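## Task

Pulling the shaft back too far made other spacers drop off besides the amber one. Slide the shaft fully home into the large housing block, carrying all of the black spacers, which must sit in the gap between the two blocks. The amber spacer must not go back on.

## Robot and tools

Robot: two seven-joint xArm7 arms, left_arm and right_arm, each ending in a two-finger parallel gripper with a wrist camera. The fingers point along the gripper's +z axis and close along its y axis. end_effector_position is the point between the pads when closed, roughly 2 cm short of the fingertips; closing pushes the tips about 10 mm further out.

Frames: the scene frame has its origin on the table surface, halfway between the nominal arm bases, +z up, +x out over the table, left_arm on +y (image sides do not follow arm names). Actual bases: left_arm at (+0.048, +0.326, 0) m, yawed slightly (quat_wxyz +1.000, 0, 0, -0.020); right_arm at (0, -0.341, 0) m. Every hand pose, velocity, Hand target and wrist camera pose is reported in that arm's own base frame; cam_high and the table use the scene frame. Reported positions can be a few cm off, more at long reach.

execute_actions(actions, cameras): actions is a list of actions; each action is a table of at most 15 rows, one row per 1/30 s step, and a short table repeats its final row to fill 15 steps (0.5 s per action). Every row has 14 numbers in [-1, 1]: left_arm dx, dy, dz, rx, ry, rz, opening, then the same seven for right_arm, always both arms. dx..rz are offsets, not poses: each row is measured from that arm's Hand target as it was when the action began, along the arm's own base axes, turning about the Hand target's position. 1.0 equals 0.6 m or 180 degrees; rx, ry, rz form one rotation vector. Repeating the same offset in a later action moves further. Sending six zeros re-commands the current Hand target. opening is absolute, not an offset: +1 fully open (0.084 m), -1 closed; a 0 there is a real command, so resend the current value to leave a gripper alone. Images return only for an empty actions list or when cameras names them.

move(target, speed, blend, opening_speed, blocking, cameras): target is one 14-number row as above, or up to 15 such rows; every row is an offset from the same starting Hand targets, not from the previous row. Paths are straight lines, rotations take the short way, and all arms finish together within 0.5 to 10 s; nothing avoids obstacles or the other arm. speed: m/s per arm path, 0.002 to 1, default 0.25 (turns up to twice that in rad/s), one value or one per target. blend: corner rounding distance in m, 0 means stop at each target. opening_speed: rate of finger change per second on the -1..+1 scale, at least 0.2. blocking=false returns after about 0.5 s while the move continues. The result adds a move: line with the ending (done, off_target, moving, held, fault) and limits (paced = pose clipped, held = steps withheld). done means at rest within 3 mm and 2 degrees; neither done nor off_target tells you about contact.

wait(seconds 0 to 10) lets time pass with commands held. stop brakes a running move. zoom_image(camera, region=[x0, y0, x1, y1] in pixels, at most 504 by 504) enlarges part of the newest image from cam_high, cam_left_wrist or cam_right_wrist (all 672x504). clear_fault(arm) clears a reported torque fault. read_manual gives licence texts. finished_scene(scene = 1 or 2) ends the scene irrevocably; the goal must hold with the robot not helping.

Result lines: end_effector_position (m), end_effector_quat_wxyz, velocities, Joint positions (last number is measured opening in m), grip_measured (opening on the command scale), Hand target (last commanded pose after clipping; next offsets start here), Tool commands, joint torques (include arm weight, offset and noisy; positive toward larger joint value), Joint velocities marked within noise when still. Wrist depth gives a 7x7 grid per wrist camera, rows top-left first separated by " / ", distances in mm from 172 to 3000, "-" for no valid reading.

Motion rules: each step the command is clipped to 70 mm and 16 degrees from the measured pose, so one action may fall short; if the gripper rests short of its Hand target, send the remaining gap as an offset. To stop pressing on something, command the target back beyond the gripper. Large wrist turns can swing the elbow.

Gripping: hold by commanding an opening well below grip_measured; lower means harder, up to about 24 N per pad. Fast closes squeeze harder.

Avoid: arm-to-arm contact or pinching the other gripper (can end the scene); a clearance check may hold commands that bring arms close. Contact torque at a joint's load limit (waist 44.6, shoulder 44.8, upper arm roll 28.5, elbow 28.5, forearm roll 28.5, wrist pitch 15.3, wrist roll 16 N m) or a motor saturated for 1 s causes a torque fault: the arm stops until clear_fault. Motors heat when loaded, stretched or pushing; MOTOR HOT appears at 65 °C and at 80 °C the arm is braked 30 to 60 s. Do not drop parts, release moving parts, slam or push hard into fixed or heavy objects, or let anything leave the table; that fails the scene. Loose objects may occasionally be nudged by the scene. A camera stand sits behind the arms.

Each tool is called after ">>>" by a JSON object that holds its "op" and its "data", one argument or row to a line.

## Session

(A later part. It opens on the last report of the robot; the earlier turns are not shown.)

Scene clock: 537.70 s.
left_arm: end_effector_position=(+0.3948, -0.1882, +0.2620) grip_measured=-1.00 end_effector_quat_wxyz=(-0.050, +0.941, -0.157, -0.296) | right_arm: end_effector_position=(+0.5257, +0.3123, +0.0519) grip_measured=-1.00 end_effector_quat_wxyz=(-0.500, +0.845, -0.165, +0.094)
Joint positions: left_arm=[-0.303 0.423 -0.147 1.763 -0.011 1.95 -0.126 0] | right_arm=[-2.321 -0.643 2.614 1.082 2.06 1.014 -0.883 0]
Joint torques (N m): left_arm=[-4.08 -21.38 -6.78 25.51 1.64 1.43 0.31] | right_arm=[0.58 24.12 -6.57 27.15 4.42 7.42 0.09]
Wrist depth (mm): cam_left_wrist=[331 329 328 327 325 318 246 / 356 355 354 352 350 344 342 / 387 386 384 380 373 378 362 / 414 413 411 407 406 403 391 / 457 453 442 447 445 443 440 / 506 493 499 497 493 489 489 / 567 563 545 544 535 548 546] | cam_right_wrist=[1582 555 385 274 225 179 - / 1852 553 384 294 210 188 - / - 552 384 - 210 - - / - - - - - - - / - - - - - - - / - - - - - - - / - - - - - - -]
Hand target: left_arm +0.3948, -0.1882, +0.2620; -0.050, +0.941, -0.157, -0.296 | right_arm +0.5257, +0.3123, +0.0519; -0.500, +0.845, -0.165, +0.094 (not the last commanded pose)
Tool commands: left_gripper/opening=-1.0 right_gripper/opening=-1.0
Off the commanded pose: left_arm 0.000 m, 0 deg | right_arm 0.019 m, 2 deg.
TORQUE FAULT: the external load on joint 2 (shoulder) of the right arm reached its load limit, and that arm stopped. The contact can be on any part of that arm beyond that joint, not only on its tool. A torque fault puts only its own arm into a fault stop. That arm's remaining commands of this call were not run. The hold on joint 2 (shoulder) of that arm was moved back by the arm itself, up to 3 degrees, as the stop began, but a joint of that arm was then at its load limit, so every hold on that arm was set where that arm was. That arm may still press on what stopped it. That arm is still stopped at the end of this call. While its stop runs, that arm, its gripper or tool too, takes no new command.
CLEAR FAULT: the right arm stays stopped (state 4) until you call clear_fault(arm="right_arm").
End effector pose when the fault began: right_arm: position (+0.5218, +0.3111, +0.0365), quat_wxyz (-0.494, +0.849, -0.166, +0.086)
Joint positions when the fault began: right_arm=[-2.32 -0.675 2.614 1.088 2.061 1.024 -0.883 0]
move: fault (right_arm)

>>> {"op": "clear_fault", "data": {
  "arm": "right_arm"
}}

>>> {"op": "move", "data": {
  "target": [
    [0,0,0,0,0,0,-1,-0.03,-0.078,0.045,0,0,0,-1],
    [0,0,0,0,0,0,-1,-0.12,-0.24,0.15,-0.083,0.0316,0,-1]
  ],
  "speed": 0.1,
  "cameras": ["cam_right_wrist"]
}}

Scene clock: 537.87 s.
left_arm: end_effector_position=(+0.3948, -0.1882, +0.2620) grip_measured=-1.00 end_effector_quat_wxyz=(-0.050, +0.941, -0.157, -0.296) | right_arm: end_effector_position=(+0.5257, +0.3124, +0.0519) grip_measured=-1.00 end_effector_quat_wxyz=(-0.500, +0.845, -0.165, +0.094)
Joint positions: left_arm=[-0.303 0.423 -0.147 1.763 -0.011 1.95 -0.126 0] | right_arm=[-2.321 -0.643 2.614 1.082 2.06 1.014 -0.883 0]
Joint torques (N m): left_arm=[-4.73 -21.47 -6.71 25.63 1.81 1.4 0.44] | right_arm=[0.35 24.77 -6.66 27.28 4.55 7.5 0.13]
Wrist depth (mm): cam_left_wrist=[330 329 328 327 326 318 246 / 357 355 354 352 351 343 341 / 387 385 383 382 374 378 362 / 415 414 410 408 407 403 393 / 455 453 442 448 444 442 439 / 508 494 500 496 493 490 486 / 569 565 543 541 538 550 546] | cam_right_wrist=[1574 554 385 274 225 179 - / 1847 553 384 294 210 188 - / - 551 384 - 210 - - / - - - - - - - / - - - - - - - / - - - - - - - / - - - - - - -]
Hand target: left_arm +0.3948, -0.1882, +0.2620; -0.050, +0.941, -0.157, -0.296 | right_arm +0.5257, +0.3124, +0.0519; -0.500, +0.845, -0.165, +0.094 (not the last commanded pose)
Tool commands: left_gripper/opening=-1.0 right_gripper/opening=-1.0
Off the commanded pose: left_arm 0.000 m, 0 deg | right_arm 0.019 m, 2 deg.
TORQUE FAULT, CONTINUED: the right arm's stop, for the torque fault of joint 2 (shoulder) that an earlier result reported, is over. The call counts as one of the actions that you can send in this scene. The hold on joint 2 (shoulder) of that arm was moved back by the arm itself, up to 3 degrees, as the stop began, but a joint of that arm was then at its load limit, so every hold on that arm was set where that arm was. That arm's target is now where it stood when the stop ended, not its last command. That arm's gripper keeps its grip as last carried out, and that arm accepts commands again: back off and push less far.
CLEAR FAULT: your call cleared the right arm's torque fault. If a joint's load stays at its limit, that arm stops again at once.

Scene clock: 540.70 s.
left_arm: end_effector_position=(+0.3948, -0.1882, +0.2620) grip_measured=-1.00 end_effector_quat_wxyz=(-0.050, +0.941, -0.157, -0.296) | right_arm: end_effector_position=(+0.4537, +0.1684, +0.1419) grip_measured=-1.00 end_effector_quat_wxyz=(-0.378, +0.906, -0.176, +0.072)
Joint positions: left_arm=[-0.303 0.423 -0.147 1.763 -0.011 1.95 -0.126 0] | right_arm=[-2.252 -0.037 2.4 0.726 1.309 0.711 -0.521 0]
Joint torques (N m): left_arm=[-4.82 -21.8 -6.68 25.43 1.65 1.35 0.5] | right_arm=[5.82 13.53 -2.69 10.23 -2.18 -2.45 1.32]
Wrist depth (mm): cam_left_wrist=[330 330 328 326 325 318 246 / 356 355 354 352 349 343 342 / 387 385 384 381 373 378 362 / 414 413 409 407 405 403 391 / 455 454 441 446 444 444 439 / 506 492 500 496 494 491 488 / 569 567 545 542 538 548 545] | cam_right_wrist=[589 491 422 357 319 280 256 / 585 490 421 350 301 279 256 / 584 491 384 331 306 278 255 / 583 279 278 320 307 279 255 / 580 278 278 320 306 278 254 / 579 277 277 334 306 278 254 / 579 305 279 328 305 277 254]
Hand target: left_arm +0.3948, -0.1882, +0.2620; -0.050, +0.941, -0.157, -0.296 | right_arm +0.4537, +0.1684, +0.1419; -0.378, +0.906, -0.176, +0.072
Off the commanded pose: left_arm 0.000 m, 0 deg | right_arm 0.000 m, 0 deg.
move: done
camera_calibration:
cam_right_wrist: T_world_to_cam=[[-0.255082, -0.667968, -0.699108, 0.354201], [-0.931812, 0.362879, -0.00672707, 0.429449], [0.258185, 0.649722, -0.714984, 0.00779607], [0, 0, 0, 1]] pos_world=[0.488503, 0.0756921, 0.256088]
Images, in order (width x height): cam_right_wrist 672x504.

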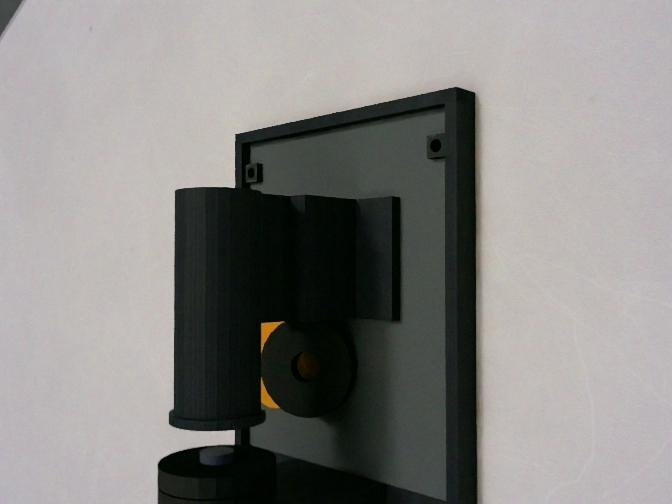

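>>> {"op": "move", "data": {
  "target": [
    [0,0,0,0,0,0,-1,0.068,0.1198,-0.098,0.079,-0.0301,0,-1],
    [0,0,0,0,0,0,-1,0.109,0.2278,-0.1698,0.079,-0.0301,0,-1],
    [0,0,0,0,0,0,-1,0.109,0.2278,-0.1775,0.079,-0.0301,0,-1]
  ],
  "speed": [0.2,0.1,0.02]
}}

Scene clock: 543.73 s.
left_arm: end_effector_position=(+0.3948, -0.1882, +0.2620) grip_measured=-1.00 end_effector_quat_wxyz=(-0.050, +0.941, -0.157, -0.296) | right_arm: end_effector_position=(+0.5192, +0.3050, +0.0355) grip_measured=-1.00 end_effector_quat_wxyz=(-0.495, +0.848, -0.166, +0.093)
Joint positions: left_arm=[-0.303 0.423 -0.147 1.763 -0.011 1.95 -0.126 0] | right_arm=[-2.314 -0.67 2.602 1.064 2.079 1.034 -0.91 0]
Joint torques (N m): left_arm=[-3.91 -21.3 -6.83 25.77 1.7 1.32 0.62] | right_arm=[-4.35 7.38 -2.93 12.43 2.98 1.52 -1.46]
Wrist depth (mm): cam_left_wrist=[331 329 328 327 326 318 246 / 358 356 354 352 350 343 341 / 388 386 384 381 373 377 360 / 415 413 411 407 407 404 392 / 456 454 441 447 445 443 439 / 506 492 502 497 494 490 489 / 572 565 544 541 537 549 547] | cam_right_wrist=[1642 476 334 259 185 - - / 1785 473 334 279 196 - - / - - - - 184 - - / - - - - - - - / - - - - - - - / - - - - - - - / - - - - - - -]
Hand target: left_arm +0.3948, -0.1882, +0.2620; -0.050, +0.941, -0.157, -0.296 | right_arm +0.5191, +0.3050, +0.0354; -0.495, +0.848, -0.166, +0.093
Off the commanded pose: left_arm 0.000 m, 0 deg | right_arm 0.000 m, 0 deg.
move: done

Contact starting. Press 1.5 mm more, drag short.

>>> {"op": "move", "data": {
  "target": [0,0,0,0,0,0,-1,0,0,-0.0027,0,0,0,-1],
  "speed": 0.02
}}

>>> {"op": "move", "data": {
  "target": [0,0,0,0,0,0,-1,-0.0047,-0.0125,-0.0015,0,0,0,-1],
  "speed": 0.03
}}

>>> {"op": "move", "data": {
  "target": [0,0,0,0,0,0,-1,-0.0071,-0.0187,-0.003,0,0,0,-1],
  "speed": 0.03
}}

Scene clock: 544.60 s.
left_arm: end_effector_position=(+0.3948, -0.1882, +0.2620) grip_measured=-1.00 end_effector_quat_wxyz=(-0.050, +0.941, -0.157, -0.296) | right_arm: end_effector_position=(+0.5193, +0.3050, +0.0342) grip_measured=-1.00 end_effector_quat_wxyz=(-0.495, +0.848, -0.166, +0.093)
Joint positions: left_arm=[-0.303 0.423 -0.147 1.763 -0.011 1.95 -0.126 0] | right_arm=[-2.315 -0.674 2.603 1.066 2.082 1.036 -0.912 0]
Joint torques (N m): left_arm=[-3.89 -21.48 -6.69 25.45 1.42 1.32 0.51] | right_arm=[4 -4.56 11.45 12.41 3.06 0.61 -1.84]
Wrist depth (mm): cam_left_wrist=[331 329 328 326 325 317 246 / 357 356 354 351 351 344 342 / 386 386 384 382 372 378 361 / 415 412 410 406 407 403 392 / 455 453 442 446 445 442 440 / 506 491 499 497 494 491 486 / 567 566 546 546 536 549 545] | cam_right_wrist=[1630 477 336 259 184 - - / 1776 477 334 221 195 - - / - - - - 194 - - / - - - - - - - / - - - - - - - / - - - - - - - / - - - - - - -]
Hand target: left_arm +0.3948, -0.1882, +0.2620; -0.050, +0.941, -0.157, -0.296 | right_arm +0.5191, +0.3050, +0.0338; -0.495, +0.848, -0.166, +0.093
Off the commanded pose: left_arm 0.000 m, 0 deg | right_arm 0.000 m, 0 deg.
move: done

Scene clock: 545.37 s.
left_arm: end_effector_position=(+0.3948, -0.1882, +0.2620) grip_measured=-1.00 end_effector_quat_wxyz=(-0.050, +0.941, -0.157, -0.296) | right_arm: end_effector_position=(+0.5162, +0.2975, +0.0326) grip_measured=-1.00 end_effector_quat_wxyz=(-0.494, +0.848, -0.166, +0.092)
Joint positions: left_arm=[-0.303 0.423 -0.147 1.763 -0.011 1.95 -0.126 0] | right_arm=[-2.322 -0.667 2.598 1.047 2.075 1.048 -0.924 0]
Joint torques (N m): left_arm=[-4.11 -21.96 -6.72 25.5 1.76 1.3 0.56] | right_arm=[-5.79 21.12 -8.39 6.77 -1.73 2.51 -1.49]
Wrist depth (mm): cam_left_wrist=[331 330 328 327 325 319 246 / 357 355 353 351 350 344 341 / 388 385 384 380 373 378 360 / 415 414 410 407 407 403 392 / 456 454 441 448 445 440 441 / 506 490 499 497 493 491 487 / 573 565 545 540 536 549 548] | cam_right_wrist=[1607 461 324 251 184 - - / 1772 459 324 219 189 - - / - - - - 189 - - / - - - - - - - / - - - - - - - / - - - - - - - / - - - - - - -]
Hand target: left_arm +0.3948, -0.1882, +0.2620; -0.050, +0.941, -0.157, -0.296 | right_arm +0.5163, +0.2975, +0.0329; -0.495, +0.848, -0.166, +0.093
Off the commanded pose: left_arm 0.000 m, 0 deg | right_arm 0.000 m, 0 deg.
move: done

Scene clock: 546.17 s.
left_arm: end_effector_position=(+0.3948, -0.1882, +0.2620) grip_measured=-1.00 end_effector_quat_wxyz=(-0.050, +0.941, -0.157, -0.296) | right_arm: end_effector_position=(+0.5120, +0.2863, +0.0311) grip_measured=-1.00 end_effector_quat_wxyz=(-0.495, +0.848, -0.166, +0.093)
Joint positions: left_arm=[-0.303 0.423 -0.147 1.763 -0.011 1.95 -0.126 0] | right_arm=[-2.333 -0.659 2.59 1.022 2.066 1.067 -0.941 0]
Joint torques (N m): left_arm=[-4.01 -21.25 -6.7 25.55 1.62 1.39 0.57] | right_arm=[-5.91 21.31 -8.83 7.16 -1.46 2.6 -1.45]
Wrist depth (mm): cam_left_wrist=[330 329 328 326 326 318 246 / 357 356 354 352 350 342 342 / 387 385 383 381 373 378 360 / 414 412 410 407 405 404 392 / 456 452 441 447 445 444 440 / 505 491 500 497 493 491 486 / 568 562 546 543 538 552 545] | cam_right_wrist=[1645 456 321 248 184 - - / 1772 453 321 225 186 - - / - - - 229 186 - - / - - - - - - - / - - - - - - - / - - - - - - - / - - - 180 - - -]
Hand target: left_arm +0.3948, -0.1882, +0.2620; -0.050, +0.941, -0.157, -0.296 | right_arm +0.5120, +0.2863, +0.0311; -0.495, +0.848, -0.166, +0.093
Off the commanded pose: left_arm 0.000 m, 0 deg | right_arm 0.000 m, 0 deg.
move: done

>>> {"op": "move", "data": {
  "target": [
    [0,0,0,0,0,0,-1,-0.0,0,0.05,0,0,0,-1],
    [0,0,0,0,0,0,-1,-0.093,-0.19,0.18,-0.083,0.0316,0,-1]
  ],
  "speed": 0.15,
  "cameras": ["cam_right_wrist"]
}}

>>> {"op": "zoom_image", "data": {
  "camera": "cam_right_wrist",
  "region": [200, 290, 400, 450]
}}

Scene clock: 548.70 s.
left_arm: end_effector_position=(+0.3948, -0.1882, +0.2620) grip_measured=-1.00 end_effector_quat_wxyz=(-0.050, +0.941, -0.157, -0.296) | right_arm: end_effector_position=(+0.4562, +0.1723, +0.1390) grip_measured=-1.00 end_effector_quat_wxyz=(-0.371, +0.909, -0.177, +0.071)
Joint positions: left_arm=[-0.303 0.423 -0.147 1.763 -0.011 1.95 -0.126 0] | right_arm=[-2.221 -0.058 2.382 0.739 1.313 0.706 -0.51 0]
Joint torques (N m): left_arm=[-3.6 -21.85 -6.91 25.46 1.7 1.45 0.8] | right_arm=[5.72 13.64 -2.69 10.06 -2.16 -2.42 1.53]
Wrist depth (mm): cam_left_wrist=[331 329 328 327 326 318 246 / 357 355 353 352 350 343 341 / 387 386 383 380 373 377 361 / 415 413 411 407 406 404 392 / 456 453 442 447 445 442 441 / 506 492 500 498 493 490 487 / 570 566 547 542 535 548 545] | cam_right_wrist=[567 477 412 350 313 276 252 / 600 475 393 341 294 275 252 / 599 474 365 324 302 274 252 / 600 270 273 314 301 274 251 / 598 270 273 314 301 273 251 / 593 270 334 327 299 273 251 / 591 276 277 322 300 273 251]
Hand target: left_arm +0.3948, -0.1882, +0.2620; -0.050, +0.941, -0.157, -0.296 | right_arm +0.4562, +0.1723, +0.1391; -0.371, +0.909, -0.177, +0.071
Off the commanded pose: left_arm 0.000 m, 0 deg | right_arm 0.000 m, 0 deg.
move: done
camera_calibration:
cam_right_wrist: T_world_to_cam=[[-0.258311, -0.676685, -0.689473, 0.357104], [-0.93186, 0.362753, -0.00690308, 0.430351], [0.25478, 0.640709, -0.724278, 0.00694907], [0, 0, 0, 1]] pos_world=[0.4915, 0.0810833, 0.254217]
Images, in order (width x height): cam_right_wrist 672x504.

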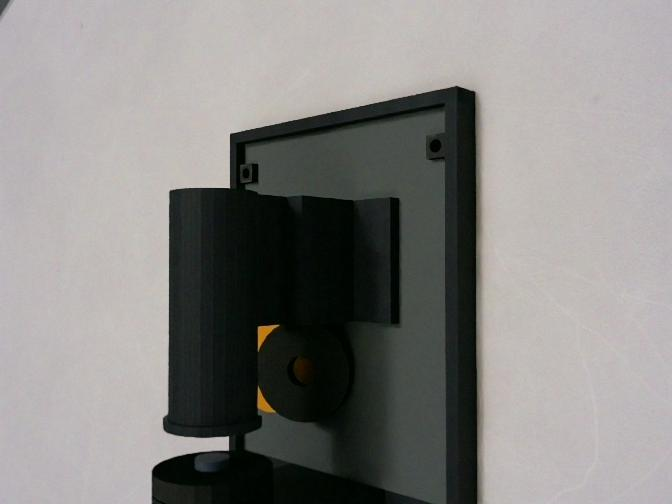

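Scaled by 2.520 from the camera's 672x504 image, which has a finer 960x720 frame.

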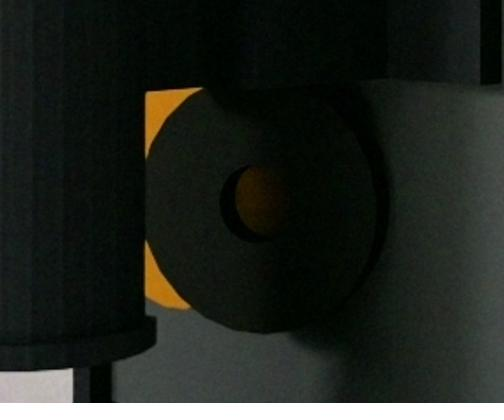

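>>> {"op": "move", "data": {
  "target": [
    [0,0,0,0,0,0,-1,0.0627,0.1102,-0.0933,0.083,-0.0316,0,-1],
    [0,0,0,0,0,0,-1,0.1037,0.2182,-0.165,0.083,-0.0316,0,-1],
    [0,0,0,0,0,0,-1,0.1037,0.2182,-0.1755,0.083,-0.0316,0,-1],
    [0,0,0,0,0,0,-1,0.094,0.1934,-0.1785,0.083,-0.0316,0,-1]
  ],
  "speed": [0.2,0.1,0.02,0.02]
}}

>>> {"op": "move", "data": {
  "target": [
    [0,0,0,0,0,0,-1,-0.0,0,0.05,0,0,0,-1],
    [0,0,0,0,0,0,-1,-0.093,-0.19,0.18,-0.083,0.0316,0,-1]
  ],
  "speed": 0.15,
  "cameras": ["cam_right_wrist"]
}}

>>> {"op": "zoom_image", "data": {
  "camera": "cam_right_wrist",
  "region": [200, 290, 400, 450]
}}

Scene clock: 552.87 s.
left_arm: end_effector_position=(+0.3948, -0.1882, +0.2620) grip_measured=-1.00 end_effector_quat_wxyz=(-0.050, +0.941, -0.157, -0.296) | right_arm: end_effector_position=(+0.5126, +0.2884, +0.0320) grip_measured=-1.00 end_effector_quat_wxyz=(-0.495, +0.848, -0.166, +0.093)
Joint positions: left_arm=[-0.303 0.423 -0.147 1.763 -0.011 1.95 -0.126 0] | right_arm=[-2.318 -0.663 2.577 1.024 2.071 1.07 -0.934 0]
Joint torques (N m): left_arm=[-3.68 -21.25 -6.84 25.4 1.63 1.41 0.72] | right_arm=[-6.16 21.31 -9.04 7.22 -1.65 2.76 -1.57]
Wrist depth (mm): cam_left_wrist=[331 329 328 327 325 317 246 / 357 355 353 352 351 343 342 / 387 386 383 381 373 378 361 / 416 412 410 408 407 403 392 / 456 451 441 447 446 442 440 / 508 492 500 496 494 490 488 / 568 565 545 543 537 549 547] | cam_right_wrist=[1585 459 324 250 185 - - / 1781 459 323 223 188 - - / - - - 231 188 - - / - - - - - - - / - - - - - - - / - - - - - - - / - - - 180 - - -]
Hand target: left_arm +0.3948, -0.1882, +0.2620; -0.050, +0.941, -0.157, -0.296 | right_arm +0.5126, +0.2884, +0.0320; -0.495, +0.848, -0.166, +0.093
Off the commanded pose: left_arm 0.000 m, 0 deg | right_arm 0.000 m, 0 deg.
move: done

Scene clock: 555.17 s.
left_arm: end_effector_position=(+0.3948, -0.1882, +0.2620) grip_measured=-1.00 end_effector_quat_wxyz=(-0.050, +0.941, -0.157, -0.296) | right_arm: end_effector_position=(+0.4568, +0.1744, +0.1399) grip_measured=-1.00 end_effector_quat_wxyz=(-0.371, +0.909, -0.177, +0.071)
Joint positions: left_arm=[-0.303 0.423 -0.147 1.763 -0.011 1.95 -0.126 0] | right_arm=[-2.2 -0.059 2.365 0.742 1.314 0.705 -0.505 0]
Joint torques (N m): left_arm=[-3.5 -21.58 -7.09 25.27 1.61 1.37 0.77] | right_arm=[6.06 13.52 -2.57 10.3 -1.85 -2.54 1.43]
Wrist depth (mm): cam_left_wrist=[331 330 328 327 325 318 246 / 357 356 354 351 350 343 341 / 387 385 383 381 372 378 360 / 415 413 411 407 406 404 392 / 455 452 442 446 445 442 440 / 509 492 501 495 493 489 486 / 569 563 547 543 538 551 547] | cam_right_wrist=[568 480 414 351 315 277 253 / 569 480 396 343 296 276 253 / 599 475 366 325 302 276 252 / 599 271 271 313 302 274 253 / 597 270 270 312 301 275 252 / 596 270 270 322 301 274 251 / 593 276 276 323 301 281 251]
Hand target: left_arm +0.3948, -0.1882, +0.2620; -0.050, +0.941, -0.157, -0.296 | right_arm +0.4568, +0.1744, +0.1400; -0.371, +0.909, -0.177, +0.071
Off the commanded pose: left_arm 0.000 m, 0 deg | right_arm 0.000 m, 0 deg.
move: done
camera_calibration:
cam_right_wrist: T_world_to_cam=[[-0.258311, -0.676685, -0.689473, 0.359233], [-0.93186, 0.362753, -0.00690308, 0.430191], [0.25478, 0.640709, -0.724278, 0.00616664], [0, 0, 0, 1]] pos_world=[0.4921, 0.0830833, 0.255117]
Images, in order (width x height): cam_right_wrist 672x504.

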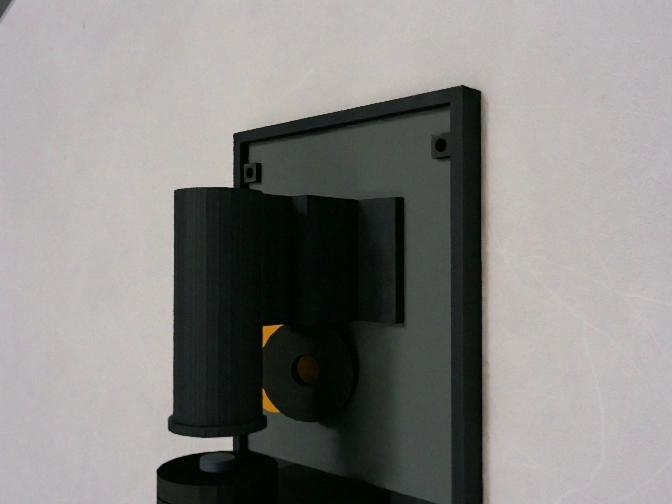

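Scaled by 2.520 from the camera's 672x504 image, which has a finer 960x720 frame.

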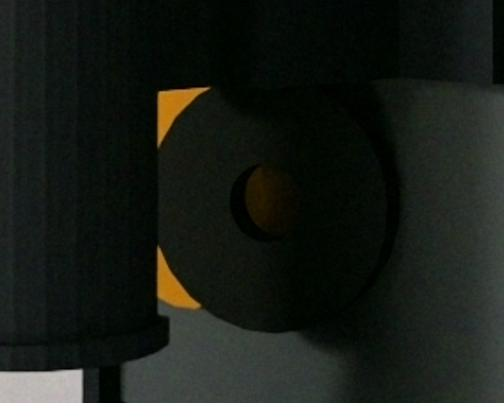

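>>> {"op": "move", "data": {
  "target": [0.22,0.10,-0.05,-0.264,-0.1057,0.0674,-1,-0.06,-0.1,0.03,0,0,0,-1],
  "speed": 0.25
}}

>>> {"op": "move", "data": {
  "target": [0,0,0,-0.0946,0.0326,0,-1,0,0,0,0,0,0,-1],
  "speed": 0.25,
  "cameras": ["all"]
}}

Scene clock: 558.67 s.
left_arm: end_effector_position=(+0.5268, -0.1282, +0.2320) grip_measured=-1.00 end_effector_quat_wxyz=(+0.337, +0.927, -0.155, -0.057) | right_arm: end_effector_position=(+0.4208, +0.1144, +0.1579) grip_measured=-1.00 end_effector_quat_wxyz=(-0.371, +0.909, -0.177, +0.071)
Joint positions: left_arm=[0.103 0.405 -0.085 1.561 -0.617 1.461 0.519 0] | right_arm=[-2.293 0.194 2.319 0.595 1.031 0.67 -0.422 0]
Joint torques (N m): left_arm=[5.79 -21.64 -6.87 27.95 -2.75 -2.33 1.04] | right_arm=[-6.16 10.25 4.23 10.41 -2.11 -2.6 1.58]
Wrist depth (mm): cam_left_wrist=[292 320 354 396 466 541 644 / 293 320 355 397 456 541 649 / 294 321 356 387 392 542 650 / 294 322 355 388 393 547 654 / 294 323 356 389 431 548 657 / 294 323 357 389 376 551 660 / 295 324 350 416 443 553 661] | cam_right_wrist=[612 514 445 376 337 297 272 / 609 514 430 364 337 296 272 / 609 332 379 364 336 295 271 / 645 331 365 362 336 295 271 / 641 330 395 362 336 294 270 / 638 339 392 362 334 294 270 / 638 324 349 364 333 294 270]
Hand target: left_arm +0.5268, -0.1282, +0.2320; +0.337, +0.927, -0.155, -0.057 | right_arm +0.4208, +0.1144, +0.1580; -0.371, +0.909, -0.177, +0.071
Off the commanded pose: left_arm 0.000 m, 0 deg | right_arm 0.000 m, 0 deg.
move: done

Scene clock: 559.77 s.
left_arm: end_effector_position=(+0.5268, -0.1282, +0.2320) grip_measured=-1.00 end_effector_quat_wxyz=(+0.478, +0.863, -0.145, -0.081) | right_arm: end_effector_position=(+0.4208, +0.1144, +0.1580) grip_measured=-1.00 end_effector_quat_wxyz=(-0.371, +0.909, -0.177, +0.071)
Joint positions: left_arm=[0.222 0.542 -0.121 1.632 -0.818 1.634 0.62 0] | right_arm=[-2.293 0.194 2.319 0.595 1.031 0.67 -0.422 0]
Joint torques (N m): left_arm=[5.62 -23.81 -8.37 26.74 -2.96 2.04 1.02] | right_arm=[-5.78 10.52 4.28 10.57 -2.14 -2.57 1.52]
Wrist depth (mm): cam_left_wrist=[293 338 399 511 666 961 1790 / 294 339 390 517 673 968 1872 / 295 340 386 390 633 978 1908 / 295 341 375 390 632 974 2026 / 296 341 377 455 636 885 524 / 297 343 389 370 640 992 2185 / 298 344 390 378 638 1003 2309] | cam_right_wrist=[614 515 444 376 337 297 272 / 607 512 430 364 337 296 271 / 609 331 379 364 337 296 271 / 642 331 366 362 336 296 271 / 640 330 394 363 335 295 270 / 638 340 392 361 335 294 270 / 636 324 348 363 333 293 270]
Hand target: left_arm +0.5268, -0.1282, +0.2320; +0.478, +0.863, -0.145, -0.081 | right_arm +0.4208, +0.1144, +0.1580; -0.371, +0.909, -0.177, +0.071
Off the commanded pose: left_arm 0.000 m, 0 deg | right_arm 0.000 m, 0 deg.
move: done
camera_calibration:
cam_left_wrist: T_world_to_cam=[[-0.16837, -0.523947, 0.834944, -0.1376], [-0.950611, 0.31037, 0.00306949, 0.613368], [-0.260749, -0.79319, -0.550326, 0.299727], [0, 0, 0, 1]] pos_world=[0.638061, -0.0247253, 0.277953]
cam_right_wrist: T_world_to_cam=[[-0.258311, -0.676685, -0.689473, 0.321743], [-0.93186, 0.362753, -0.00690308, 0.418533], [0.25478, 0.640709, -0.724278, 0.0668183], [0, 0, 0, 1]] pos_world=[0.4561, 0.0230833, 0.273117]

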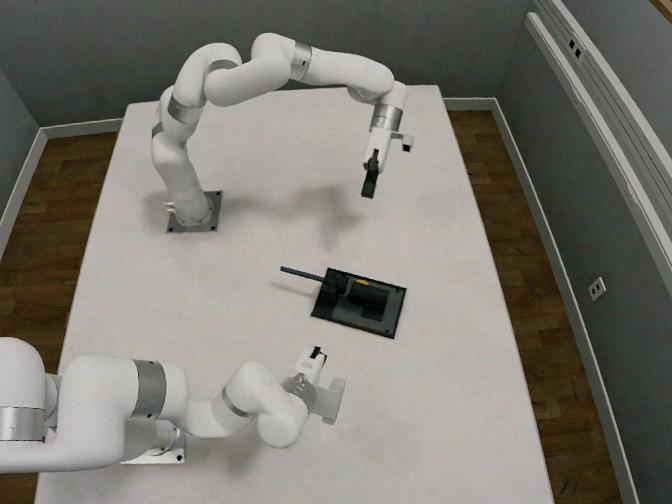

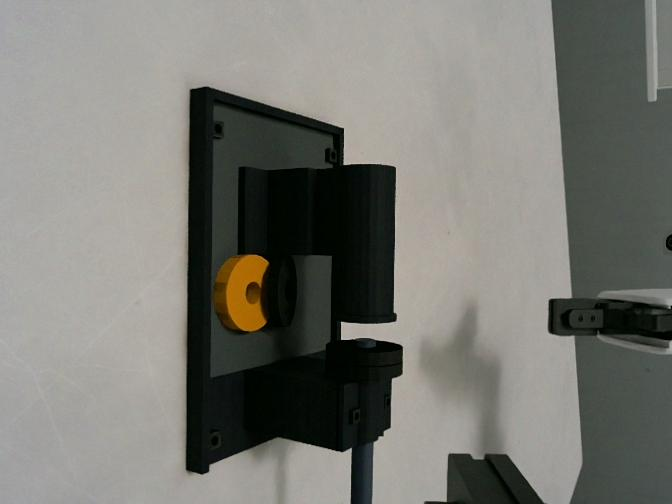

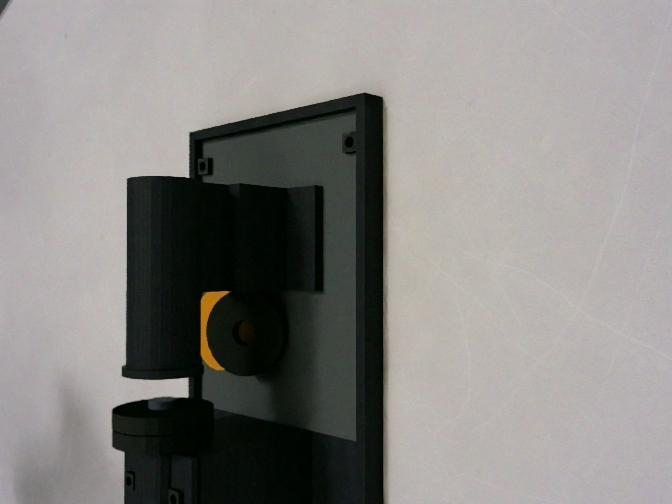

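>>> {"op": "zoom_image", "data": {
  "camera": "cam_left_wrist",
  "region": [190, 220, 350, 370]
}}

Scaled by 3.150 from the camera's 672x504 image, which has a finer 960x720 frame.

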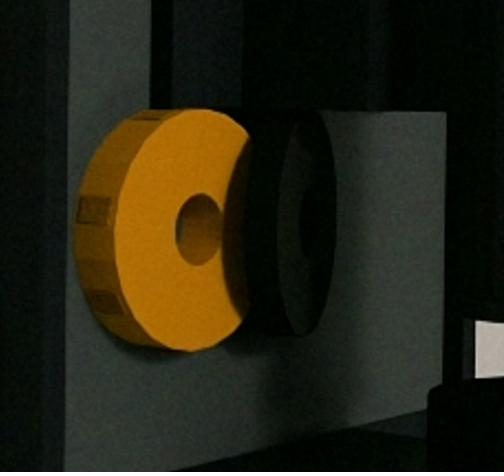

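>>> {"op": "move", "data": {
  "target": [
    [0.018,-0.123,-0.232,0,0,0,-1,0,0,0,0,0,0,-1],
    [-0.0282,-0.257,-0.3203,0,0,0,-1,0,0,0,0,0,0,-1]
  ],
  "speed": [0.2,0.07],
  "cameras": ["cam_right_wrist"]
}}

>>> {"op": "zoom_image", "data": {
  "camera": "cam_right_wrist",
  "region": [100, 250, 340, 430]
}}

Scene clock: 563.43 s.
left_arm: end_effector_position=(+0.5099, -0.2824, +0.0398) grip_measured=-1.00 end_effector_quat_wxyz=(+0.478, +0.863, -0.145, -0.080) | right_arm: end_effector_position=(+0.4208, +0.1144, +0.1580) grip_measured=-1.00 end_effector_quat_wxyz=(-0.371, +0.909, -0.177, +0.071)
Joint positions: left_arm=[-0.011 0.82 -0.213 1.503 -0.949 1.152 0.777 0] | right_arm=[-2.293 0.194 2.319 0.595 1.031 0.67 -0.422 0]
Joint torques (N m): left_arm=[-6.99 -25.38 -10.97 17.13 -2.24 -1.35 1.07] | right_arm=[-5.67 10.16 4.28 10.45 -2.1 -2.76 1.42]
Wrist depth (mm): cam_left_wrist=[- - - - 208 290 570 / - - - - 192 291 579 / - - - - 192 293 588 / - - - - - - - / - - - - - - - / - - - - - - - / - - - - - - -] | cam_right_wrist=[610 515 446 377 338 297 272 / 608 515 431 364 337 296 272 / 610 332 379 363 336 296 271 / 647 331 365 364 335 296 271 / 387 331 394 362 335 295 270 / 567 339 392 361 335 294 270 / 639 323 350 363 334 294 270]
Hand target: left_arm +0.5099, -0.2824, +0.0398; +0.478, +0.863, -0.145, -0.081 | right_arm +0.4208, +0.1144, +0.1580; -0.371, +0.909, -0.177, +0.071
Off the commanded pose: left_arm 0.000 m, 0 deg | right_arm 0.000 m, 0 deg.
move: done
camera_calibration:
cam_right_wrist: T_world_to_cam=[[-0.258311, -0.676685, -0.689473, 0.321743], [-0.93186, 0.362753, -0.00690308, 0.418533], [0.25478, 0.640709, -0.724278, 0.0668183], [0, 0, 0, 1]] pos_world=[0.4561, 0.0230833, 0.273117]
Images, in order (width x height): cam_right_wrist 672x504.

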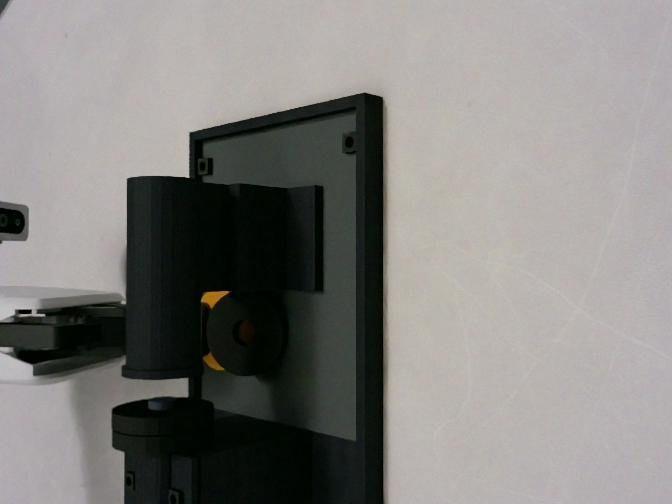

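Scaled by 2.100 from the camera's 672x504 image, which has a finer 960x720 frame.

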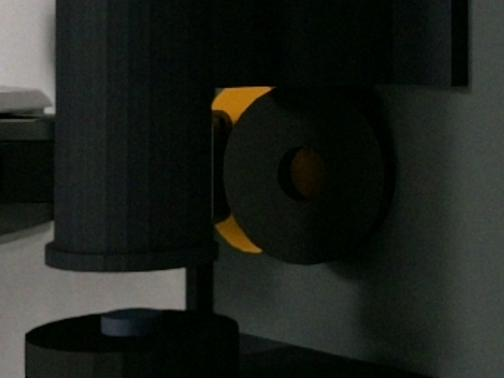

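>>> {"op": "move", "data": {
  "target": [-0.0163,-0.0473,0,0,0,0,-1,0,0,0,0,0,0,-1],
  "speed": 0.04,
  "cameras": ["cam_right_wrist"]
}}

Scene clock: 564.57 s.
left_arm: end_effector_position=(+0.5002, -0.3107, +0.0398) grip_measured=-1.00 end_effector_quat_wxyz=(+0.478, +0.863, -0.145, -0.081) | right_arm: end_effector_position=(+0.4208, +0.1144, +0.1580) grip_measured=-1.00 end_effector_quat_wxyz=(-0.371, +0.909, -0.177, +0.071)
Joint positions: left_arm=[-0.048 0.811 -0.235 1.48 -0.977 1.103 0.767 0] | right_arm=[-2.293 0.194 2.319 0.595 1.031 0.67 -0.422 0]
Joint torques (N m): left_arm=[-6.49 -33.66 -11.54 16.49 -2.51 -1.48 -0.92] | right_arm=[-5.74 10.19 4.46 10.39 -1.98 -2.66 1.51]
Wrist depth (mm): cam_left_wrist=[- - - - 208 290 570 / - - - - 191 291 579 / - - - - 192 293 583 / - - - - - - - / - - - - - - - / - - - - - - - / - - - - - - -] | cam_right_wrist=[608 514 444 377 337 297 272 / 607 513 430 364 337 296 272 / 608 332 379 364 335 296 271 / 645 330 366 362 336 296 270 / 368 331 392 361 335 295 271 / 374 340 392 361 335 295 270 / 640 324 349 363 334 294 270]
Hand target: left_arm +0.5001, -0.3108, +0.0398; +0.478, +0.863, -0.145, -0.081 | right_arm +0.4208, +0.1144, +0.1580; -0.371, +0.909, -0.177, +0.071
Off the commanded pose: left_arm 0.000 m, 0 deg | right_arm 0.000 m, 0 deg.
move: done
camera_calibration:
cam_right_wrist: T_world_to_cam=[[-0.258311, -0.676685, -0.689473, 0.321743], [-0.93186, 0.362753, -0.00690308, 0.418533], [0.25478, 0.640709, -0.724278, 0.0668183], [0, 0, 0, 1]] pos_world=[0.4561, 0.0230833, 0.273117]
Images, in order (width x height): cam_right_wrist 672x504.

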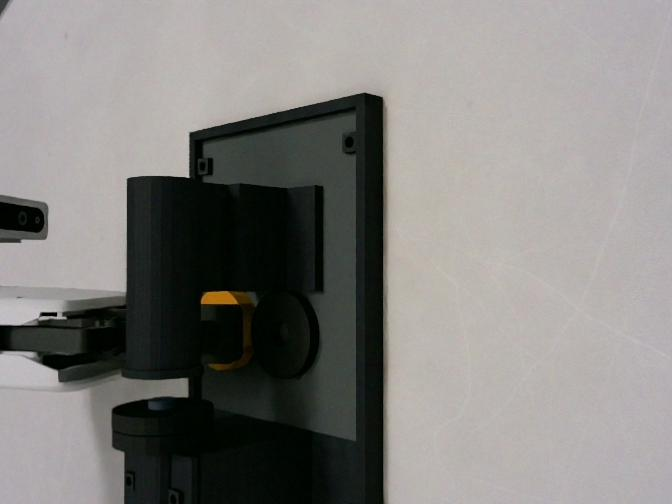

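>>> {"op": "move", "data": {
  "target": [
    [0,0,-0.008,0,0,0,-1,0,0,0,0,0,0,-1],
    [-0.0065,-0.0189,-0.008,0,0,0,-1,0,0,0,0,0,0,-1]
  ],
  "speed": 0.04,
  "cameras": ["cam_right_wrist"]
}}

>>> {"op": "zoom_image", "data": {
  "camera": "cam_right_wrist",
  "region": [150, 250, 390, 430]
}}

Scene clock: 565.87 s.
left_arm: end_effector_position=(+0.4962, -0.3220, +0.0347) grip_measured=-1.00 end_effector_quat_wxyz=(+0.478, +0.863, -0.145, -0.081) | right_arm: end_effector_position=(+0.4208, +0.1144, +0.1580) grip_measured=-1.00 end_effector_quat_wxyz=(-0.371, +0.909, -0.177, +0.071)
Joint positions: left_arm=[-0.064 0.82 -0.244 1.477 -0.988 1.079 0.769 0] | right_arm=[-2.293 0.194 2.319 0.595 1.031 0.67 -0.422 0]
Joint torques (N m): left_arm=[-6.27 -33.55 -11.39 16.69 -2.27 -1.37 -0.58] | right_arm=[-6 10.17 4.29 10.52 -1.96 -2.66 1.4]
Wrist depth (mm): cam_left_wrist=[- - - - 196 273 540 / - - - - 184 276 547 / - - - - - 277 551 / - - - - - - - / - - - - - - - / - - - - - - - / - - - - - - -] | cam_right_wrist=[611 515 445 377 338 296 272 / 609 516 429 363 338 296 271 / 605 331 379 364 337 296 272 / 643 331 364 363 336 295 271 / 364 330 382 361 336 295 270 / 355 339 380 361 334 295 271 / 638 324 349 363 333 294 269]
Hand target: left_arm +0.4962, -0.3221, +0.0350; +0.478, +0.863, -0.145, -0.081 | right_arm +0.4208, +0.1144, +0.1580; -0.371, +0.909, -0.177, +0.071
Off the commanded pose: left_arm 0.000 m, 0 deg | right_arm 0.000 m, 0 deg.
move: done
camera_calibration:
cam_right_wrist: T_world_to_cam=[[-0.258311, -0.676685, -0.689473, 0.321743], [-0.93186, 0.362753, -0.00690308, 0.418533], [0.25478, 0.640709, -0.724278, 0.0668183], [0, 0, 0, 1]] pos_world=[0.4561, 0.0230833, 0.273117]
Images, in order (width x height): cam_right_wrist 672x504.

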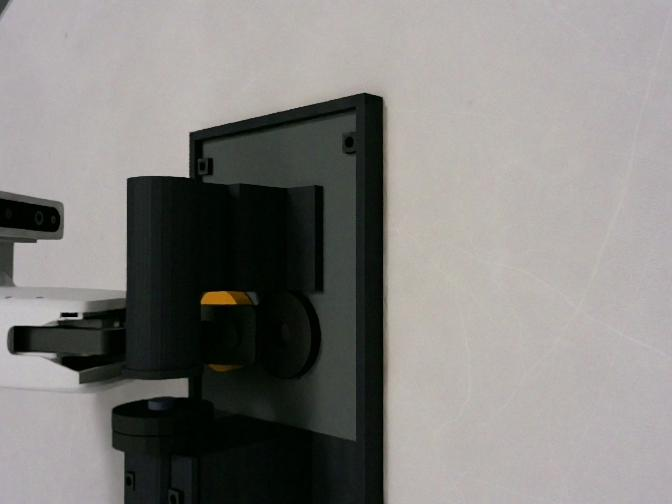

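Scaled by 2.100 from the camera's 672x504 image, which has a finer 960x720 frame.

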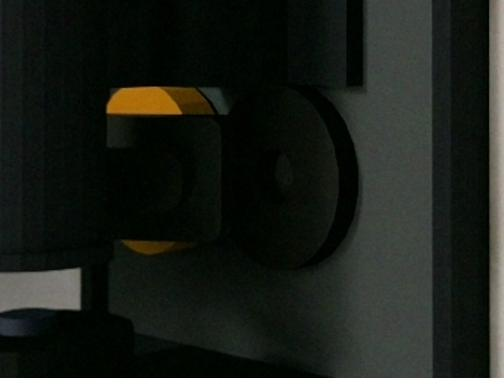

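>>> {"op": "move", "data": {
  "target": [
    [0.01,0.06,0.03,0,0,0,-1,0,0,0,0,0,0,-1],
    [0.08,0.25,0.15,0,0,0,-1,0.04,0.08,0,0,0,0,-1]
  ],
  "speed": 0.2,
  "cameras": ["cam_right_wrist","cam_left_wrist"]
}}

>>> {"op": "zoom_image", "data": {
  "camera": "cam_right_wrist",
  "region": [150, 250, 390, 430]
}}

Scene clock: 568.07 s.
left_arm: end_effector_position=(+0.5442, -0.1722, +0.1250) grip_measured=-1.00 end_effector_quat_wxyz=(+0.478, +0.863, -0.145, -0.081) | right_arm: end_effector_position=(+0.4448, +0.1623, +0.1580) grip_measured=-1.00 end_effector_quat_wxyz=(-0.371, +0.909, -0.177, +0.071)
Joint positions: left_arm=[0.143 0.732 -0.142 1.632 -0.837 1.439 0.705 0] | right_arm=[-2.208 0.062 2.36 0.69 1.187 0.664 -0.426 0]
Joint torques (N m): left_arm=[5.72 -25.65 0.91 25.51 0.95 2.18 -0.74] | right_arm=[5.91 2.42 2.41 16.75 2.8 1.32 -1.48]
Wrist depth (mm): cam_left_wrist=[179 205 251 305 392 602 1715 / 179 205 252 291 395 607 1781 / 179 206 252 295 354 552 1833 / 180 206 253 296 305 284 1919 / 180 207 254 284 313 286 1138 / 181 208 255 279 359 288 952 / 181 208 256 274 316 290 1172] | cam_right_wrist=[611 513 445 375 337 296 272 / 607 513 444 370 326 297 271 / 606 539 302 350 325 296 271 / 604 534 300 335 325 295 271 / 601 534 292 340 324 295 270 / 599 536 300 361 324 295 270 / 599 290 290 328 324 293 270]
Hand target: left_arm +0.5442, -0.1721, +0.1250; +0.478, +0.863, -0.145, -0.081 | right_arm +0.4448, +0.1624, +0.1580; -0.371, +0.909, -0.177, +0.071
Off the commanded pose: left_arm 0.000 m, 0 deg | right_arm 0.000 m, 0 deg.
move: done
camera_calibration:
cam_left_wrist: T_world_to_cam=[[-0.168287, -0.523961, 0.834952, -0.0683888], [-0.9506, 0.310401, 0.00319153, 0.643837], [-0.260842, -0.793168, -0.550314, 0.210618], [0, 0, 0, 1]] pos_world=[0.655461, -0.0686256, 0.170952]
cam_right_wrist: T_world_to_cam=[[-0.258374, -0.676659, -0.689474, 0.360452], [-0.931842, 0.362799, -0.00685641, 0.423461], [0.25478, 0.64071, -0.724278, 0.0299491], [0, 0, 0, 1]] pos_world=[0.4801, 0.0710834, 0.273117]
Images, in order (width x height): cam_left_wrist 672x504, cam_right_wrist 672x504.

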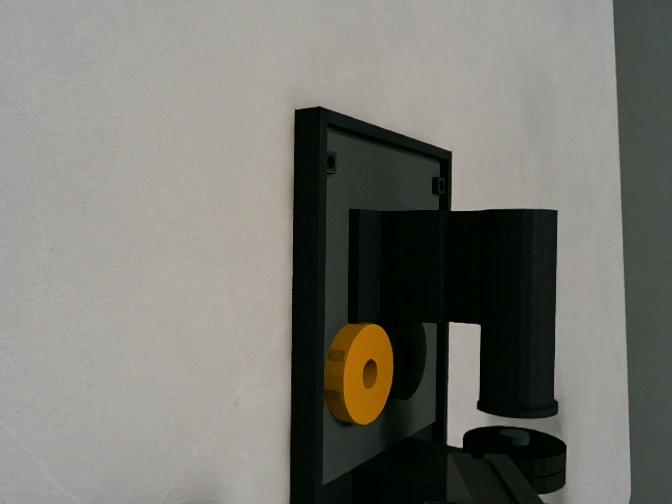

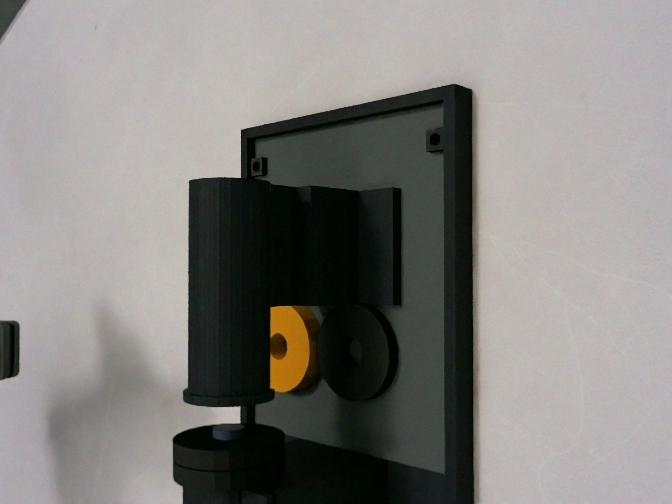

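Scaled by 2.100 from the camera's 672x504 image, which has a finer 960x720 frame.

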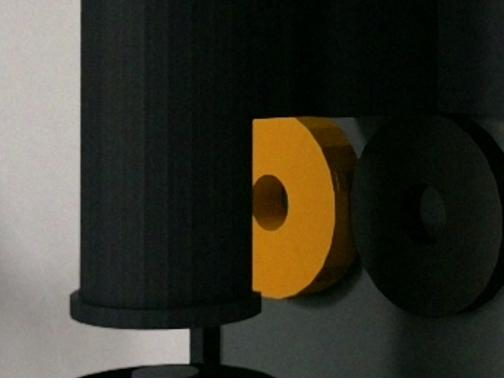

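>>> {"op": "move", "data": {
  "target": [
    [0,0,0,0,0,0,-1,0.06,0.08,-0.03,-0.128,-0.320,0.359,-1],
    [0,0,0,0,0,0,-1,0.1265,0.2163,-0.1717,-0.128,-0.320,0.359,-1]
  ],
  "speed": 0.2,
  "cameras": ["cam_right_wrist","cam_left_wrist"]
}}

>>> {"op": "zoom_image", "data": {
  "camera": "cam_left_wrist",
  "region": [300, 230, 560, 470]
}}

Scene clock: 573.83 s.
left_arm: end_effector_position=(+0.5442, -0.1721, +0.1250) grip_measured=-1.00 end_effector_quat_wxyz=(+0.478, +0.863, -0.145, -0.081) | right_arm: end_effector_position=(+0.5207, +0.2921, +0.0549) grip_measured=-1.00 end_effector_quat_wxyz=(-0.215, +0.770, +0.518, +0.306)
Joint positions: left_arm=[0.143 0.732 -0.142 1.632 -0.837 1.439 0.705 0] | right_arm=[-2.218 -0.578 2.555 1.113 1.698 0.766 -2.118 0]
Joint torques (N m): left_arm=[4.8 -25.74 0.75 25.37 0.39 1.17 -0.65] | right_arm=[-5.89 11.36 -4.85 14.66 2.9 1.44 0.96]
Wrist depth (mm): cam_left_wrist=[178 205 250 306 391 602 1715 / 179 205 251 291 395 608 1781 / 179 206 252 294 354 552 1842 / 180 206 254 295 306 284 932 / 180 207 254 284 314 286 326 / 181 208 255 279 359 288 326 / 181 208 255 274 317 290 1168] | cam_right_wrist=[398 400 397 398 398 399 398 / 351 337 351 351 350 351 351 / 303 303 303 303 302 303 303 / 274 274 274 274 274 274 274 / - - - 258 258 258 259 / - - - - - - - / - - - - - - -]
Hand target: left_arm +0.5442, -0.1721, +0.1250; +0.478, +0.863, -0.145, -0.081 | right_arm +0.5207, +0.2921, +0.0549; -0.215, +0.770, +0.518, +0.306
Off the commanded pose: left_arm 0.000 m, 0 deg | right_arm 0.000 m, 0 deg.
move: done
camera_calibration:
cam_left_wrist: T_world_to_cam=[[-0.168321, -0.523964, 0.834943, -0.0683653], [-0.95062, 0.310343, 0.00311307, 0.643859], [-0.260749, -0.793189, -0.550328, 0.210558], [0, 0, 0, 1]] pos_world=[0.655461, -0.0686252, 0.170953]
cam_right_wrist: T_world_to_cam=[[0.928564, -0.371122, 0.00616115, -0.348646], [-0.26413, -0.672344, -0.691512, 0.438796], [0.260777, 0.640485, -0.722339, -0.150275], [0, 0, 0, 1]] pos_world=[0.478827, 0.261881, 0.197031]
Images, in order (width x height): cam_left_wrist 672x504, cam_right_wrist 672x504.

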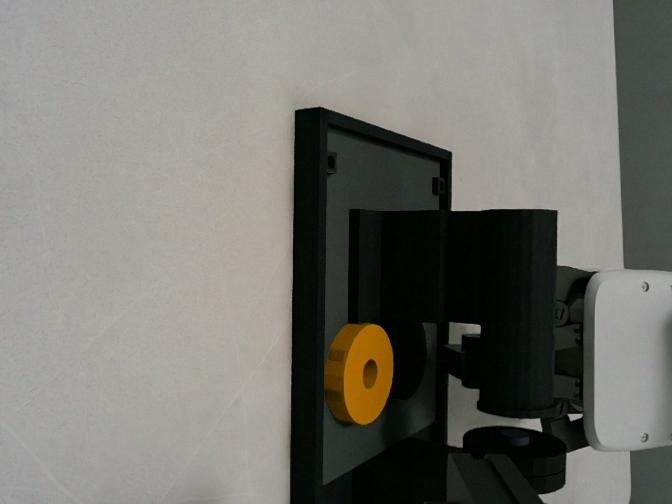

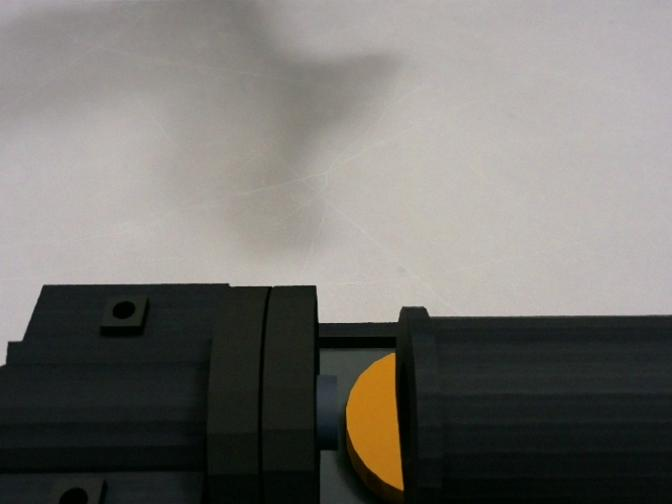

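Scaled by 1.938 from the camera's 672x504 image, which has a finer 960x720 frame.

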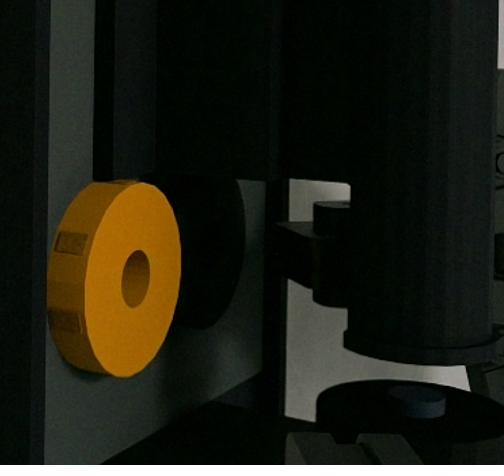

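>>> {"op": "move", "data": {
  "target": [
    [0,0,0,0,0,0,-1,0,0,-0.025,0,0,0,-1],
    [0,0,0,0,0,0,-1,0,0,-0.0305,0,0,0,-1],
    [0,0,0,0,0,0,-1,-0.0156,0.0059,-0.0305,0,0,0,-1],
    [0,0,0,0,0,0,-1,-0.0156,0.0059,0.01,0,0,0,-1]
  ],
  "speed": [0.05,0.02,0.02,0.05],
  "cameras": ["cam_left_wrist"]
}}

>>> {"op": "zoom_image", "data": {
  "camera": "cam_left_wrist",
  "region": [300, 230, 560, 470]
}}

Scene clock: 576.73 s.
left_arm: end_effector_position=(+0.5442, -0.1721, +0.1250) grip_measured=-1.00 end_effector_quat_wxyz=(+0.478, +0.863, -0.145, -0.081) | right_arm: end_effector_position=(+0.5113, +0.2956, +0.0608) grip_measured=-1.00 end_effector_quat_wxyz=(-0.215, +0.770, +0.518, +0.305)
Joint positions: left_arm=[0.143 0.732 -0.142 1.632 -0.837 1.439 0.705 0] | right_arm=[-2.197 -0.543 2.555 1.082 1.695 0.744 -2.115 0]
Joint torques (N m): left_arm=[3.66 -25.64 0.73 25.59 0.25 0.82 -0.64] | right_arm=[7.32 22.7 -8.01 11.9 -1.46 -1.8 1.55]
Wrist depth (mm): cam_left_wrist=[179 205 251 305 393 602 1694 / 179 205 251 291 395 608 1767 / 180 206 253 295 353 553 1838 / 180 207 253 296 305 284 1908 / 181 207 254 284 313 286 325 / 181 208 254 279 360 288 324 / 181 208 256 274 316 290 830] | cam_right_wrist=[409 410 408 410 408 409 411 / 360 346 361 361 360 361 360 / 310 310 311 311 311 311 311 / 282 282 282 282 282 282 282 / 265 265 266 266 265 265 266 / - - - - - - - / - - - - - - -]
Hand target: left_arm +0.5442, -0.1721, +0.1250; +0.478, +0.863, -0.145, -0.081 | right_arm +0.5113, +0.2957, +0.0609; -0.215, +0.770, +0.518, +0.306
Off the commanded pose: left_arm 0.000 m, 0 deg | right_arm 0.000 m, 0 deg.
move: done
camera_calibration:
cam_left_wrist: T_world_to_cam=[[-0.168321, -0.523964, 0.834943, -0.0683653], [-0.95062, 0.310343, 0.00311307, 0.643859], [-0.260749, -0.793189, -0.550328, 0.210558], [0, 0, 0, 1]] pos_world=[0.655461, -0.0686252, 0.170953]
Images, in order (width x height): cam_left_wrist 672x504.

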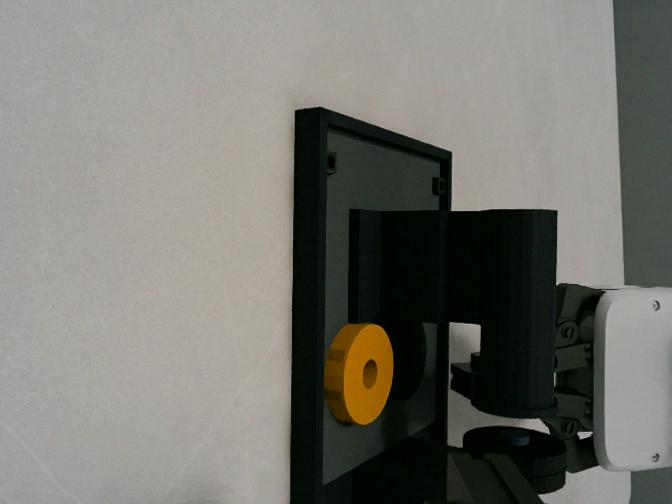

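Scaled by 1.938 from the camera's 672x504 image, which has a finer 960x720 frame.

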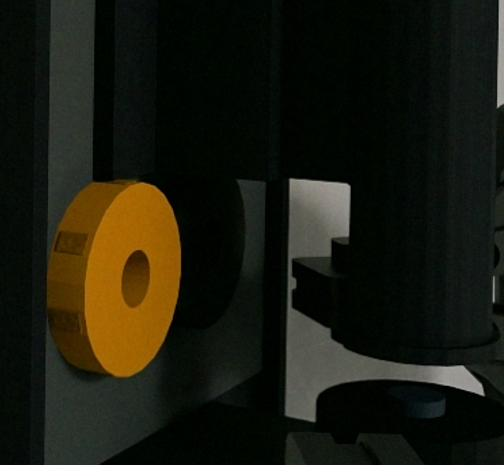

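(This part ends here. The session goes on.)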